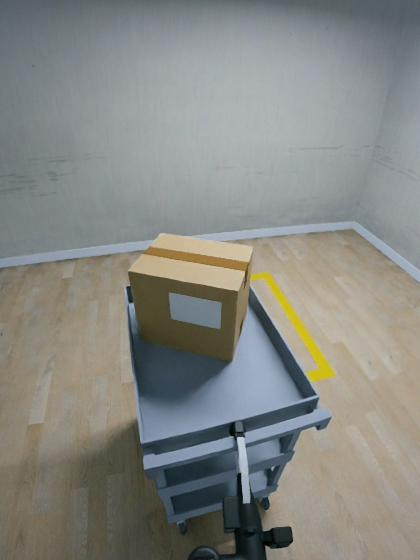

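Call:
move --r2 '{"base":{"translate_m":0.4,"strafe_m":0.08},"pace":"slow","contact_limits":{"translate_m":0.4}}' --blocking false --cameras '[]'

Call:
wait --seconds 8 --cameras '[]'

Call:
move --r2 '{"base":{"strafe_m":0.28},"pace":"slow","contact_limits":{"strafe_m":0.5}}' --blocking false --cameras '[]'

Call:
wait --seconds 6 --cameras '["r2_head_camera","r2_head_left_camera"]'

Scene clock: 848.63 s.
move: r2 moving
r1: as last shown
r1.base_tilt: forward=-1.6 right=+1.2
r1.lidar_m: 0.40 4.29 5.05 2.21 1.41 1.24 1.26 0.79 0.71 0.72 0.54 0.44
r1.motor_effort: lift_m=+24(24) arm_m=-4(4) wheel_0=+0(1) wheel_1=+0(0) wheel_2=+0(0)
r1.servo_current: wrist_yaw_rad=39(65) wrist_pitch_rad=39(46) wrist_roll_rad=39(72) gripper_m=59(65)
r1.wrist_depth_mm: - - - 163 213 185 167 / - - - 164 218 182 168 / - - - 164 218 186 168 / - - - 164 220 188 169 / - - - 165 220 187 170 / - - - 165 206 189 170 / - - 178 163 211 180 -
r2.base_odometry: x=-1.995 y=-4.128 heading=-2.112
r2.turned_by_wheels: +0.000
r2.turned_by_imu: +0.000
r2.base_tilt: forward=-0.7 right=+0.1
r2.lidar_m: 0.35 0.36 2.60 0.49 0.47 2.89 - 1.07 0.55 0.50 2.42 0.46
r2.base_status: translate_m moving; strafe_m moving
r2.joint_positions: lift_m=+0.661 arm_m=+0.000 wrist_yaw_rad=-0.003 wrist_pitch_rad=-0.007 wrist_roll_rad=+1.569 gripper_m=+0.000
r2.joint_status: not commanded
r2.measured_speeds: translate_m=+0.049 strafe_m=+0.009 rotate_rad=+0.001 lift_m=+0.000 arm_m=+0.000 wrist_yaw_rad=+0.000 wrist_pitch_rad=+0.000 wrist_roll_rad=+0.000
r2.motor_effort: lift_m=+11(11) arm_m=+4(5) wheel_0=+0(9) wheel_1=+6(8) wheel_2=-13(13)
r2.servo_current: wrist_yaw_rad=52(59) wrist_pitch_rad=46(52) wrist_roll_rad=46(52) gripper_m=52(59)
r2.contact_limits: translate_m 0.4
r2.hand_pose: x=+0.4590 y=-0.0883 z=+0.8409 quat_wxyz=(+0.708, +0.706, -0.004, +0.002) (m; r2's base frame)
r2.wrist_depth_mm: - - - 270 278 1430 1098 / - - - 262 263 1808 1229 / - - - 252 256 1808 - / - - 585 243 246 842 - / - - 484 236 238 820 - / - - 187 178 173 768 - / - - 544 - 221 - -
pictures: none
No camera images: "cameras" was empty.

Scene clock: 853.47 s.
earlier move: r2 done
r1.base_odometry: x=-2.297 y=+0.642 heading=+0.641
r1.turned_by_wheels: +0.000
r1.turned_by_imu: +0.000
r1.base_tilt: forward=-1.5 right=+1.3
r1.lidar_m: 0.39 4.27 5.07 2.22 1.38 1.25 1.27 0.79 0.71 0.72 0.56 0.44
r1.base_status: not commanded
r1.joint_positions: lift_m=+0.780 arm_m=+0.000 wrist_yaw_rad=+0.559 wrist_pitch_rad=+0.002 wrist_roll_rad=+0.000 gripper_m=-0.029
r1.joint_status: not commanded
r1.measured_speeds: all 0
r1.motor_effort: lift_m=+24(24) arm_m=-4(4) wheel_0=+0(1) wheel_1=+0(0) wheel_2=+0(0)
r1.servo_current: wrist_yaw_rad=39(72) wrist_pitch_rad=39(52) wrist_roll_rad=59(72) gripper_m=59(65)
r1.hand_pose: x=+0.4618 y=+0.0789 z=+0.9572 quat_wxyz=(+0.961, +0.000, +0.001, +0.276) (m; r1's base frame)
r1.wrist_depth_mm: - - - 163 212 185 167 / - - - 164 218 183 168 / - - - 163 220 186 168 / - - - 164 220 187 169 / - - - 164 220 187 169 / - - - 165 206 188 170 / - - 178 163 211 180 -
r2.base_odometry: x=-2.128 y=-4.500 heading=-2.112
r2.turned_by_wheels: +0.000
r2.turned_by_imu: +0.002
r2.base_tilt: forward=-0.7 right=+0.1
r2.lidar_m: 0.36 0.36 2.58 2.35 0.72 0.62 - 0.95 0.68 1.02 2.41 0.47
r2.base_status: done
r2.joint_positions: lift_m=+0.661 arm_m=+0.000 wrist_yaw_rad=-0.001 wrist_pitch_rad=-0.007 wrist_roll_rad=+1.569 gripper_m=+0.000
r2.joint_status: not commanded
r2.measured_speeds: all 0
r2.motor_effort: lift_m=+10(11) arm_m=+4(5) wheel_0=+6(12) wheel_1=+5(8) wheel_2=-6(13)
r2.servo_current: wrist_yaw_rad=39(65) wrist_pitch_rad=52(59) wrist_roll_rad=39(65) gripper_m=46(65)
r2.contact_limits: translate_m 0.4
r2.hand_pose: x=+0.4591 y=-0.0877 z=+0.8409 quat_wxyz=(+0.708, +0.706, -0.003, +0.002) (m; r2's base frame)
r2.wrist_depth_mm: - - - 273 285 301 298 / - - - 262 268 1863 1229 / - - - 254 257 - - / - - 609 244 249 820 - / - - 480 208 240 831 - / - - 187 178 174 788 - / - - 544 - 222 - -
wait: 4.83 of 8 s (r2 has come to rest)
pictures: none
No camera images: "cameras" was empty.

Scene clock: 853.97 s.
move: r2 moving
r1: as last shown
r1.base_tilt: forward=-1.6 right=+1.3
r1.lidar_m: 0.40 4.29 5.07 2.20 1.40 1.23 1.27 0.80 0.71 0.72 0.54 0.45
r1.servo_current: wrist_yaw_rad=46(65) wrist_pitch_rad=46(46) wrist_roll_rad=65(65) gripper_m=59(59)
r1.wrist_depth_mm: - - - 164 212 185 167 / - - - 163 219 182 168 / - - - 164 219 187 169 / - - - 164 219 187 169 / - - - 165 220 189 170 / - - - 165 206 188 169 / - - 178 163 211 181 -
r2.base_odometry: x=-2.116 y=-4.508 heading=-2.112
r2.turned_by_wheels: +0.000
r2.turned_by_imu: +0.000
r2.base_tilt: forward=-0.7 right=+0.1
r2.lidar_m: 0.36 0.37 2.57 2.32 0.77 0.61 - 0.97 0.70 0.98 2.43 0.47
r2.base_status: strafe_m moving
r2.joint_positions: lift_m=+0.661 arm_m=+0.000 wrist_yaw_rad=-0.002 wrist_pitch_rad=-0.007 wrist_roll_rad=+1.569 gripper_m=+0.000
r2.joint_status: not commanded
r2.measured_speeds: translate_m=+0.000 strafe_m=+0.056 rotate_rad=+0.002 lift_m=+0.000 arm_m=+0.000 wrist_yaw_rad=-0.018 wrist_pitch_rad=+0.000 wrist_roll_rad=+0.000
r2.motor_effort: lift_m=+11(11) arm_m=+4(5) wheel_0=-11(12) wheel_1=+8(8) wheel_2=+1(5)
r2.servo_current: wrist_yaw_rad=39(59) wrist_pitch_rad=46(52) wrist_roll_rad=39(59) gripper_m=52(59)
r2.contact_limits: strafe_m 0.5
r2.hand_pose: x=+0.4591 y=-0.0879 z=+0.8409 quat_wxyz=(+0.708, +0.706, -0.003, +0.002) (m; r2's base frame)
r2.wrist_depth_mm: - - - 276 287 303 301 / - - - 265 271 1863 1229 / - - - 255 260 1863 - / - - 621 244 250 831 - / - - 480 202 241 842 - / - - 186 178 174 788 - / - - 539 - 222 - -
pictures: none
No camera images: "cameras" was empty.

Scene clock: 857.40 s.
earlier move: r2 done
r1.base_odometry: x=-2.297 y=+0.642 heading=+0.641
r1.turned_by_wheels: +0.000
r1.turned_by_imu: +0.000
r1.base_tilt: forward=-1.5 right=+1.3
r1.lidar_m: 0.39 4.26 5.04 2.19 1.40 1.25 1.23 0.79 0.71 0.69 0.55 0.44
r1.base_status: not commanded
r1.joint_positions: lift_m=+0.780 arm_m=+0.000 wrist_yaw_rad=+0.559 wrist_pitch_rad=+0.002 wrist_roll_rad=+0.000 gripper_m=-0.029
r1.joint_status: not commanded
r1.measured_speeds: all 0
r1.motor_effort: lift_m=+24(24) arm_m=-4(4) wheel_0=+0(1) wheel_1=+0(1) wheel_2=+0(0)
r1.servo_current: wrist_yaw_rad=46(65) wrist_pitch_rad=39(52) wrist_roll_rad=46(65) gripper_m=52(65)
r1.hand_pose: x=+0.4618 y=+0.0789 z=+0.9572 quat_wxyz=(+0.961, +0.000, +0.001, +0.276) (m; r1's base frame)
r1.wrist_depth_mm: - - - 164 212 185 167 / - - - 164 218 182 168 / - - - 165 218 187 168 / - - - 164 219 187 169 / - - - 164 220 188 170 / - - - 165 206 189 170 / - - 178 163 211 181 -
r2.base_odometry: x=-1.888 y=-4.644 heading=-2.112
r2.turned_by_wheels: +0.000
r2.turned_by_imu: +0.000
r2.base_tilt: forward=-0.6 right=+0.1
r2.lidar_m: 0.42 0.46 2.31 2.06 0.85 0.48 0.50 1.54 0.94 1.11 2.72 0.43
r2.base_status: done
r2.joint_positions: lift_m=+0.661 arm_m=+0.000 wrist_yaw_rad=-0.004 wrist_pitch_rad=-0.007 wrist_roll_rad=+1.569 gripper_m=+0.000
r2.joint_status: not commanded
r2.measured_speeds: all 0
r2.motor_effort: lift_m=+10(11) arm_m=+4(5) wheel_0=-6(14) wheel_1=+4(9) wheel_2=+0(5)
r2.servo_current: wrist_yaw_rad=59(65) wrist_pitch_rad=52(59) wrist_roll_rad=39(65) gripper_m=52(59)
r2.contact_limits: strafe_m 0.5
r2.hand_pose: x=+0.4589 y=-0.0885 z=+0.8409 quat_wxyz=(+0.708, +0.706, -0.004, +0.001) (m; r2's base frame)
r2.wrist_depth_mm: - - - 208 211 1756 - / - - 554 214 216 - - / - - 466 219 221 - - / - - 500 225 226 820 - / - - 564 216 233 842 - / - - 187 178 174 - - / - - - - - 1708 492
wait: 3.43 of 6 s (r2 has come to rest)
pictures: r2_head_camera, r2_head_left_camera
Images, in order (width x height): r2_head_camera 420x560, r2_head_left_camera 420x672.

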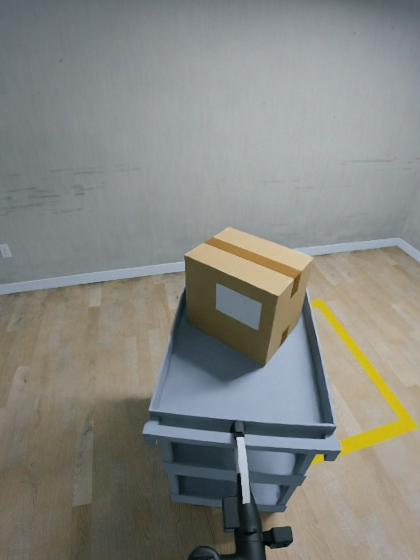

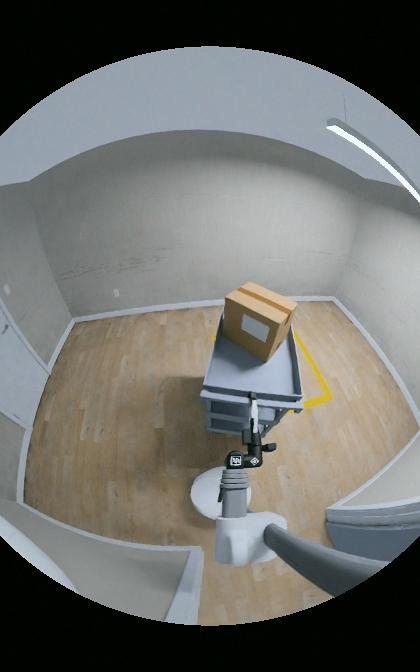

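Call:
move --r2 '{"base":{"strafe_m":0.1},"pace":"slow","contact_limits":{"strafe_m":0.5}}' --blocking false --cameras '[]'

Call:
wait --seconds 6 --cameras '[]'

Call:
move --r2 '{"base":{"translate_m":0.55,"strafe_m":-0.17},"pace":"slow","contact_limits":{"translate_m":0.4}}' --blocking false --cameras '[]'

Call:
wait --seconds 8 --cameras '["r2_head_camera","r2_head_left_camera"]'

Scene clock: 866.77 s.
move: r2 moving
r1: as last shown
r1.base_tilt: forward=-1.6 right=+1.2
r1.lidar_m: 0.37 4.26 5.06 2.19 1.39 1.27 1.26 0.79 0.69 0.72 0.55 0.45
r1.servo_current: wrist_yaw_rad=52(59) wrist_pitch_rad=52(52) wrist_roll_rad=46(59) gripper_m=52(59)
r1.wrist_depth_mm: - - - 163 212 185 168 / - - - 164 218 182 168 / - - - 164 218 186 169 / - - - 164 219 187 169 / - - - 165 220 187 170 / - - - 164 206 189 170 / - - 178 163 211 181 -
r2.base_odometry: x=-1.876 y=-4.652 heading=-2.112
r2.turned_by_wheels: +0.000
r2.turned_by_imu: +0.000
r2.base_tilt: forward=-0.7 right=+0.0
r2.lidar_m: 0.41 0.47 2.29 2.04 0.84 0.49 0.48 1.60 0.95 1.11 2.71 0.42
r2.base_status: strafe_m moving
r2.joint_positions: lift_m=+0.661 arm_m=+0.000 wrist_yaw_rad=-0.004 wrist_pitch_rad=-0.007 wrist_roll_rad=+1.569 gripper_m=+0.000
r2.joint_status: not commanded
r2.measured_speeds: translate_m=+0.000 strafe_m=+0.055 rotate_rad=-0.001 lift_m=+0.000 arm_m=+0.000 wrist_yaw_rad=+0.000 wrist_pitch_rad=+0.000 wrist_roll_rad=+0.000
r2.motor_effort: lift_m=+10(11) arm_m=+4(5) wheel_0=-12(16) wheel_1=+7(8) wheel_2=-2(2)
r2.servo_current: wrist_yaw_rad=46(65) wrist_pitch_rad=52(52) wrist_roll_rad=52(59) gripper_m=52(59)
r2.contact_limits: strafe_m 0.5
r2.hand_pose: x=+0.4589 y=-0.0885 z=+0.8409 quat_wxyz=(+0.708, +0.706, -0.004, +0.001) (m; r2's base frame)
r2.wrist_depth_mm: - - - 207 207 1808 - / - - 539 213 213 - - / - - 469 219 219 - - / - - 504 224 225 820 - / - - 564 216 231 - - / - - 187 178 175 - - / - - - - - 1921 492
pictures: none
No camera images: "cameras" was empty.

Scene clock: 868.40 s.
earlier move: r2 done
r1.base_odometry: x=-2.297 y=+0.642 heading=+0.641
r1.turned_by_wheels: +0.000
r1.turned_by_imu: +0.000
r1.base_tilt: forward=-1.6 right=+1.2
r1.lidar_m: 0.40 4.29 5.05 2.20 1.40 1.23 1.25 0.81 0.70 0.71 0.56 0.45
r1.base_status: not commanded
r1.joint_positions: lift_m=+0.780 arm_m=+0.000 wrist_yaw_rad=+0.559 wrist_pitch_rad=+0.002 wrist_roll_rad=+0.000 gripper_m=-0.029
r1.joint_status: not commanded
r1.measured_speeds: all 0
r1.motor_effort: lift_m=+24(24) arm_m=-4(4) wheel_0=+0(1) wheel_1=+0(1) wheel_2=+0(0)
r1.servo_current: wrist_yaw_rad=46(65) wrist_pitch_rad=39(52) wrist_roll_rad=52(65) gripper_m=59(65)
r1.hand_pose: x=+0.4618 y=+0.0789 z=+0.9572 quat_wxyz=(+0.961, +0.000, +0.001, +0.276) (m; r1's base frame)
r1.wrist_depth_mm: - - - 164 213 186 167 / - - - 164 217 183 168 / - - - 164 219 187 168 / - - - 164 219 188 169 / - - - 164 220 188 170 / - - - 165 206 189 169 / - - 178 164 211 181 -
r2.base_odometry: x=-1.803 y=-4.696 heading=-2.112
r2.turned_by_wheels: +0.000
r2.turned_by_imu: +0.000
r2.base_tilt: forward=-0.7 right=+0.0
r2.lidar_m: 0.43 0.49 2.17 1.98 0.86 0.55 0.47 1.75 1.02 1.16 2.80 0.41
r2.base_status: done
r2.joint_positions: lift_m=+0.661 arm_m=+0.000 wrist_yaw_rad=-0.004 wrist_pitch_rad=-0.007 wrist_roll_rad=+1.569 gripper_m=+0.000
r2.joint_status: not commanded
r2.measured_speeds: all 0
r2.motor_effort: lift_m=+10(11) arm_m=+4(5) wheel_0=-5(16) wheel_1=+4(8) wheel_2=+0(2)
r2.servo_current: wrist_yaw_rad=39(65) wrist_pitch_rad=52(59) wrist_roll_rad=46(59) gripper_m=52(59)
r2.contact_limits: strafe_m 0.5
r2.hand_pose: x=+0.4589 y=-0.0885 z=+0.8409 quat_wxyz=(+0.708, +0.706, -0.004, +0.001) (m; r2's base frame)
r2.wrist_depth_mm: - - 544 139 191 723 - / - - 462 195 200 741 - / - 488 459 206 208 - - / - - 525 215 219 - - / - - 661 216 230 - - / - - 187 178 175 1863 500 / - - - - - 1708 1229
wait: 1.63 of 6 s (r2 has come to rest)
pictures: none
No camera images: "cameras" was empty.

Scene clock: 868.90 s.
move: r2 moving
r1: as last shown
r1.base_tilt: forward=-1.6 right=+1.3
r1.lidar_m: 0.38 4.28 5.05 2.21 1.38 1.25 1.26 0.81 0.70 0.71 0.54 0.44
r1.motor_effort: lift_m=+24(24) arm_m=-4(4) wheel_0=-1(1) wheel_1=+0(0) wheel_2=+0(0)
r1.servo_current: wrist_yaw_rad=46(65) wrist_pitch_rad=46(46) wrist_roll_rad=52(59) gripper_m=59(59)
r1.wrist_depth_mm: - - - 164 212 186 167 / - - - 163 218 182 168 / - - - 164 219 187 169 / - - - 164 220 187 169 / - - - 164 220 189 169 / - - - 165 206 189 170 / - - 178 163 211 180 -
r2.base_odometry: x=-1.812 y=-4.704 heading=-2.112
r2.turned_by_wheels: +0.000
r2.turned_by_imu: +0.000
r2.base_tilt: forward=-0.7 right=+0.1
r2.lidar_m: 0.40 0.48 2.21 1.98 0.90 0.55 0.50 1.72 1.02 1.16 2.77 0.40
r2.base_status: translate_m moving; strafe_m moving
r2.joint_positions: lift_m=+0.661 arm_m=+0.000 wrist_yaw_rad=-0.004 wrist_pitch_rad=-0.007 wrist_roll_rad=+1.569 gripper_m=+0.000
r2.joint_status: not commanded
r2.measured_speeds: translate_m=+0.049 strafe_m=-0.015 rotate_rad=+0.000 lift_m=+0.000 arm_m=+0.000 wrist_yaw_rad=+0.000 wrist_pitch_rad=+0.000 wrist_roll_rad=+0.000
r2.motor_effort: lift_m=+10(11) arm_m=+4(5) wheel_0=+10(12) wheel_1=+6(7) wheel_2=-11(12)
r2.servo_current: wrist_yaw_rad=39(59) wrist_pitch_rad=46(52) wrist_roll_rad=46(59) gripper_m=46(59)
r2.contact_limits: translate_m 0.4
r2.hand_pose: x=+0.4589 y=-0.0885 z=+0.8409 quat_wxyz=(+0.708, +0.706, -0.004, +0.001) (m; r2's base frame)
r2.wrist_depth_mm: - - 539 185 188 723 - / - - 449 194 197 741 - / - 492 445 203 207 - - / - - 525 213 217 - - / - - 661 224 229 - - / - - 188 177 174 1808 504 / - - - - - 1618 1229
pictures: none
No camera images: "cameras" was empty.

Scene clock: 875.40 s.
earlier move: r2 done
r1.base_odometry: x=-2.297 y=+0.642 heading=+0.641
r1.turned_by_wheels: +0.000
r1.turned_by_imu: +0.000
r1.base_tilt: forward=-1.5 right=+1.3
r1.lidar_m: 0.39 4.26 5.06 2.19 1.40 1.25 1.27 0.79 0.71 0.72 0.55 0.44
r1.base_status: not commanded
r1.joint_positions: lift_m=+0.780 arm_m=+0.000 wrist_yaw_rad=+0.559 wrist_pitch_rad=+0.002 wrist_roll_rad=+0.000 gripper_m=-0.029
r1.joint_status: not commanded
r1.measured_speeds: all 0
r1.motor_effort: lift_m=+24(24) arm_m=-4(4) wheel_0=+0(1) wheel_1=+0(1) wheel_2=+0(0)
r1.servo_current: wrist_yaw_rad=52(78) wrist_pitch_rad=39(59) wrist_roll_rad=39(72) gripper_m=65(65)
r1.hand_pose: x=+0.4618 y=+0.0789 z=+0.9572 quat_wxyz=(+0.961, +0.000, +0.001, +0.276) (m; r1's base frame)
r1.wrist_depth_mm: - - - 164 212 185 167 / - - - 164 218 182 168 / - - - 164 219 187 168 / - - - 164 220 187 169 / - - - 165 220 188 169 / - - - 165 205 189 170 / - - 178 163 211 180 -
r2.base_odometry: x=-2.232 y=-5.080 heading=-2.112
r2.turned_by_wheels: +0.000
r2.turned_by_imu: +0.004
r2.base_tilt: forward=-0.7 right=+0.1
r2.lidar_m: 0.38 0.40 2.26 2.21 1.74 1.11 1.05 1.16 1.21 2.36 2.51 0.43
r2.base_status: done
r2.joint_positions: lift_m=+0.661 arm_m=+0.000 wrist_yaw_rad=+0.003 wrist_pitch_rad=-0.007 wrist_roll_rad=+1.569 gripper_m=+0.000
r2.joint_status: not commanded
r2.measured_speeds: all 0
r2.motor_effort: lift_m=+10(11) arm_m=+4(5) wheel_0=+6(15) wheel_1=+4(8) wheel_2=-5(14)
r2.servo_current: wrist_yaw_rad=46(65) wrist_pitch_rad=46(59) wrist_roll_rad=59(65) gripper_m=46(65)
r2.contact_limits: translate_m 0.4
r2.hand_pose: x=+0.4595 y=-0.0865 z=+0.8409 quat_wxyz=(+0.708, +0.706, -0.001, +0.004) (m; r2's base frame)
r2.wrist_depth_mm: - - - 245 245 1661 1255 / - - - 242 243 1661 535 / - - 597 240 239 798 - / - 484 484 238 236 820 - / - 517 504 209 236 820 - / - - 186 177 174 - - / - - - - - - -
wait: 6.50 of 8 s (r2 has come to rest)
pictures: r2_head_camera, r2_head_left_camera
Images, in order (width x height): r2_head_camera 420x560, r2_head_left_camera 420x672.

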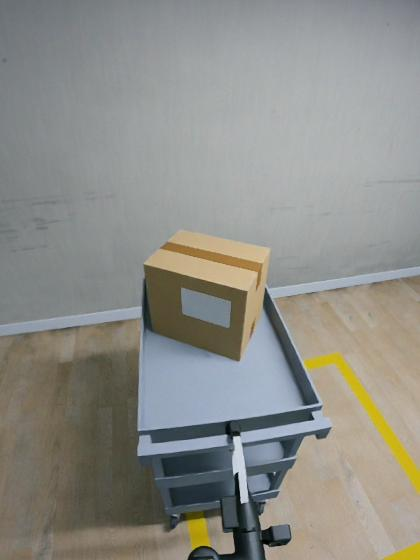

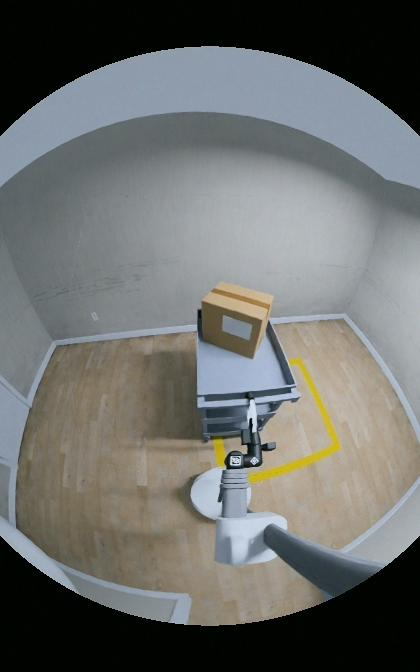

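Call:
move --r2 '{"base":{"translate_m":-0.5,"strafe_m":0.4},"pace":"slow","contact_limits":{"translate_m":0.5}}' --blocking false --cameras '[]'

Call:
wait --seconds 9 --cameras '["r2_head_camera","r2_head_left_camera"]'

Scene clock: 889.53 s.
move: r2 moving
r1: as last shown
r1.base_tilt: forward=-1.6 right=+1.3
r1.lidar_m: 0.39 4.27 5.05 2.15 1.40 1.24 1.26 0.80 0.70 0.72 0.52 0.43
r1.motor_effort: lift_m=+24(24) arm_m=-4(4) wheel_0=+0(1) wheel_1=+0(0) wheel_2=+0(0)
r1.servo_current: wrist_yaw_rad=39(59) wrist_pitch_rad=46(46) wrist_roll_rad=46(52) gripper_m=59(65)
r1.wrist_depth_mm: - - - 164 212 185 167 / - - - 164 218 182 168 / - - - 163 219 186 168 / - - - 164 219 187 169 / - - - 165 221 188 169 / - - - 165 206 187 170 / - - 178 163 211 181 -
r2.base_odometry: x=-2.220 y=-5.075 heading=-2.111
r2.turned_by_wheels: +0.000
r2.turned_by_imu: +0.001
r2.base_tilt: forward=-0.7 right=+0.1
r2.lidar_m: 0.39 0.41 2.26 2.19 1.74 1.09 1.04 1.20 1.19 2.33 2.54 0.43
r2.base_status: translate_m moving; strafe_m moving
r2.joint_positions: lift_m=+0.661 arm_m=+0.000 wrist_yaw_rad=+0.003 wrist_pitch_rad=-0.007 wrist_roll_rad=+1.569 gripper_m=+0.000
r2.joint_status: not commanded
r2.measured_speeds: translate_m=-0.040 strafe_m=+0.032 rotate_rad=-0.001 lift_m=+0.000 arm_m=+0.000 wrist_yaw_rad=+0.000 wrist_pitch_rad=+0.000 wrist_roll_rad=+0.000
r2.motor_effort: lift_m=+10(11) arm_m=+5(5) wheel_0=-9(9) wheel_1=+5(6) wheel_2=+9(10)
r2.servo_current: wrist_yaw_rad=46(65) wrist_pitch_rad=46(52) wrist_roll_rad=39(52) gripper_m=52(59)
r2.contact_limits: translate_m 0.5
r2.hand_pose: x=+0.4595 y=-0.0865 z=+0.8409 quat_wxyz=(+0.708, +0.706, -0.001, +0.004) (m; r2's base frame)
r2.wrist_depth_mm: - - - 244 245 1661 1182 / - - - 241 242 1576 539 / - - 564 240 241 798 - / - 488 488 238 237 820 - / - 517 512 179 235 809 - / - - 187 177 175 - - / - - - - - - -
pictures: none
No camera images: "cameras" was empty.

Scene clock: 896.67 s.
earlier move: r2 done
r1.base_odometry: x=-2.297 y=+0.642 heading=+0.641
r1.turned_by_wheels: +0.000
r1.turned_by_imu: +0.000
r1.base_tilt: forward=-1.6 right=+1.3
r1.lidar_m: 0.40 4.29 5.06 2.20 1.38 1.26 1.26 0.81 0.70 0.73 0.53 0.44
r1.base_status: not commanded
r1.joint_positions: lift_m=+0.780 arm_m=+0.000 wrist_yaw_rad=+0.559 wrist_pitch_rad=+0.002 wrist_roll_rad=+0.000 gripper_m=-0.029
r1.joint_status: not commanded
r1.measured_speeds: all 0
r1.motor_effort: lift_m=+24(24) arm_m=-4(4) wheel_0=+0(1) wheel_1=+0(0) wheel_2=+0(0)
r1.servo_current: wrist_yaw_rad=46(72) wrist_pitch_rad=39(59) wrist_roll_rad=39(72) gripper_m=65(65)
r1.hand_pose: x=+0.4618 y=+0.0789 z=+0.9572 quat_wxyz=(+0.961, +0.000, +0.001, +0.276) (m; r1's base frame)
r1.wrist_depth_mm: - - - 163 211 186 167 / - - - 164 218 182 168 / - - - 165 218 187 168 / - - - 164 219 188 169 / - - - 164 220 188 169 / - - - 165 206 188 170 / - - 178 163 212 181 -
r2.base_odometry: x=-1.632 y=-4.857 heading=-2.111
r2.turned_by_wheels: +0.000
r2.turned_by_imu: +0.000
r2.base_tilt: forward=-0.7 right=+0.1
r2.lidar_m: 0.41 0.44 1.92 1.73 1.02 0.63 0.55 0.55 1.27 1.37 2.99 0.42
r2.base_status: done
r2.joint_positions: lift_m=+0.661 arm_m=+0.000 wrist_yaw_rad=+0.001 wrist_pitch_rad=-0.007 wrist_roll_rad=+1.569 gripper_m=+0.000
r2.joint_status: not commanded
r2.measured_speeds: all 0
r2.motor_effort: lift_m=+10(11) arm_m=+4(5) wheel_0=-5(14) wheel_1=+5(7) wheel_2=+5(13)
r2.servo_current: wrist_yaw_rad=52(65) wrist_pitch_rad=52(59) wrist_roll_rad=52(59) gripper_m=52(59)
r2.contact_limits: translate_m 0.5
r2.hand_pose: x=+0.4593 y=-0.0873 z=+0.8409 quat_wxyz=(+0.708, +0.706, -0.002, +0.003) (m; r2's base frame)
r2.wrist_depth_mm: - - - 196 198 723 - / - - 508 204 206 723 - / - 477 449 158 214 - - / - - 521 220 222 820 - / - - 597 216 230 - - / - - 187 178 173 1863 521 / - - - - - 1708 480
wait: 7.13 of 9 s (r2 has come to rest)
pictures: r2_head_camera, r2_head_left_camera
Images, in order (width x height): r2_head_camera 420x560, r2_head_left_camera 420x672.

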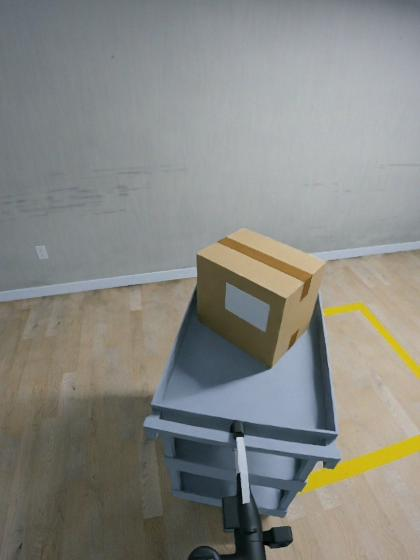

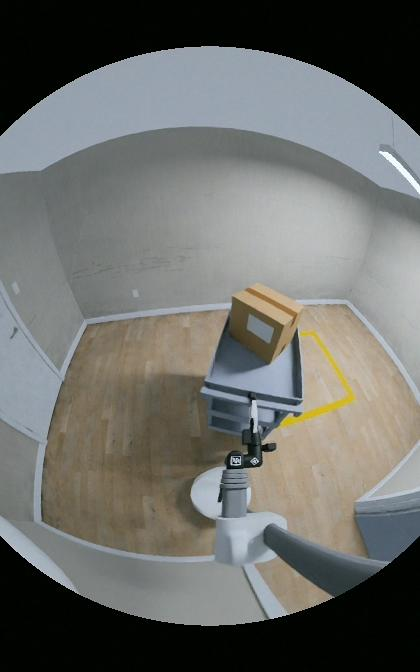

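Call:
move --r2 '{"base":{"strafe_m":0.3},"pace":"slow","contact_limits":{"strafe_m":0.5}}' --blocking false --cameras '[]'

Call:
wait --seconds 6 --cameras '["r2_head_camera","r2_wrist_camera"]'

Scene clock: 905.47 s.
move: r2 moving
r1: as last shown
r1.lidar_m: 0.40 4.28 5.06 2.20 1.39 1.25 1.24 0.79 0.70 0.71 0.57 0.46
r1.servo_current: wrist_yaw_rad=39(72) wrist_pitch_rad=39(46) wrist_roll_rad=52(59) gripper_m=59(59)
r1.wrist_depth_mm: - - - 164 212 185 167 / - - - 164 217 182 168 / - - - 165 219 187 168 / - - - 164 220 188 169 / - - - 164 220 188 170 / - - - 165 206 189 169 / - - 178 163 211 180 -
r2.base_odometry: x=-1.619 y=-4.864 heading=-2.112
r2.turned_by_wheels: +0.000
r2.turned_by_imu: +0.000
r2.base_tilt: forward=-0.7 right=+0.1
r2.lidar_m: 0.41 0.48 1.90 1.73 1.01 0.64 0.54 0.56 1.28 1.37 3.03 0.41
r2.base_status: strafe_m moving
r2.joint_positions: lift_m=+0.661 arm_m=+0.000 wrist_yaw_rad=-0.004 wrist_pitch_rad=-0.007 wrist_roll_rad=+1.569 gripper_m=+0.000
r2.joint_status: not commanded
r2.measured_speeds: translate_m=+0.000 strafe_m=+0.056 rotate_rad=-0.001 lift_m=+0.000 arm_m=+0.000 wrist_yaw_rad=-0.008 wrist_pitch_rad=+0.000 wrist_roll_rad=+0.000
r2.motor_effort: lift_m=+10(11) arm_m=+4(5) wheel_0=-11(13) wheel_1=+7(9) wheel_2=+0(4)
r2.servo_current: wrist_yaw_rad=46(59) wrist_pitch_rad=52(52) wrist_roll_rad=46(59) gripper_m=59(59)
r2.contact_limits: strafe_m 0.5
r2.hand_pose: x=+0.4589 y=-0.0887 z=+0.8409 quat_wxyz=(+0.708, +0.706, -0.004, +0.001) (m; r2's base frame)
r2.wrist_depth_mm: - - - 198 200 750 - / - - 512 206 206 - - / - 477 452 159 214 - - / - - 521 220 222 820 - / - - 591 214 230 - - / - - 183 178 174 1863 535 / - - - - - 1708 480
pictures: none
No camera images: "cameras" was empty.

Scene clock: 909.10 s.
earlier move: r2 done
r1.base_odometry: x=-2.297 y=+0.642 heading=+0.641
r1.turned_by_wheels: +0.000
r1.turned_by_imu: +0.000
r1.base_tilt: forward=-1.6 right=+1.3
r1.lidar_m: 0.39 4.28 5.05 2.19 1.39 1.26 1.24 0.80 0.70 0.72 0.55 0.45
r1.base_status: not commanded
r1.joint_positions: lift_m=+0.780 arm_m=+0.000 wrist_yaw_rad=+0.559 wrist_pitch_rad=+0.002 wrist_roll_rad=+0.000 gripper_m=-0.029
r1.joint_status: not commanded
r1.measured_speeds: all 0
r1.motor_effort: lift_m=+24(24) arm_m=-4(4) wheel_0=+0(1) wheel_1=+0(1) wheel_2=+0(0)
r1.servo_current: wrist_yaw_rad=39(72) wrist_pitch_rad=33(52) wrist_roll_rad=65(72) gripper_m=59(65)
r1.hand_pose: x=+0.4618 y=+0.0789 z=+0.9572 quat_wxyz=(+0.961, +0.000, +0.001, +0.276) (m; r1's base frame)
r1.wrist_depth_mm: - - - 164 212 185 167 / - - - 164 218 182 168 / - - - 164 220 187 168 / - - - 164 219 188 169 / - - - 165 220 188 169 / - - - 165 206 189 170 / - - 179 163 211 180 -
r2.base_odometry: x=-1.375 y=-5.011 heading=-2.112
r2.turned_by_wheels: +0.000
r2.turned_by_imu: +0.000
r2.base_tilt: forward=-0.7 right=+0.1
r2.lidar_m: 0.46 2.18 1.61 1.43 1.10 0.69 0.62 0.59 1.54 1.52 3.29 0.34
r2.base_status: done
r2.joint_positions: lift_m=+0.661 arm_m=+0.000 wrist_yaw_rad=-0.005 wrist_pitch_rad=-0.007 wrist_roll_rad=+1.569 gripper_m=+0.000
r2.joint_status: not commanded
r2.measured_speeds: all 0
r2.motor_effort: lift_m=+10(11) arm_m=+4(5) wheel_0=-4(13) wheel_1=+4(9) wheel_2=+0(4)
r2.servo_current: wrist_yaw_rad=52(65) wrist_pitch_rad=46(59) wrist_roll_rad=39(59) gripper_m=46(59)
r2.contact_limits: strafe_m 0.5
r2.hand_pose: x=+0.4588 y=-0.0888 z=+0.8409 quat_wxyz=(+0.708, +0.706, -0.004, +0.001) (m; r2's base frame)
r2.wrist_depth_mm: - 368 - - 144 - - / - 462 439 156 158 - - / - - 535 173 177 - - / - - - 189 198 1863 - / - - 147 146 224 1863 500 / - - 177 171 174 1708 1229 / - - - - 289 1499 1098
wait: 3.63 of 6 s (r2 has come to rest)
pictures: r2_head_camera, r2_wrist_camera
Images, in order (width x height): r2_head_camera 420x560, r2_wrist_camera 616x392.

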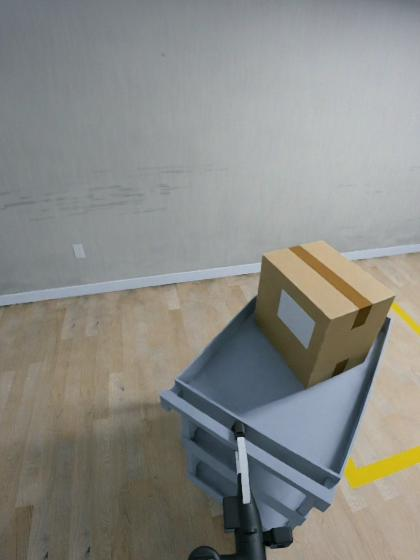

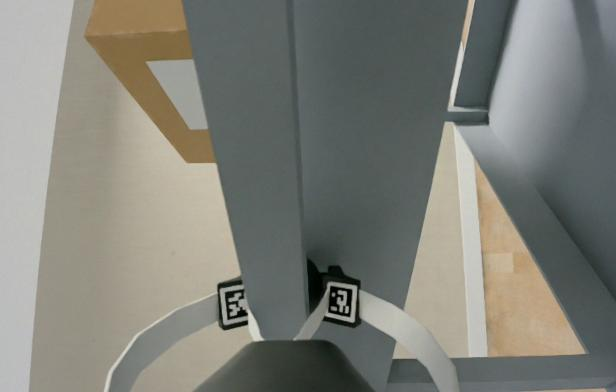

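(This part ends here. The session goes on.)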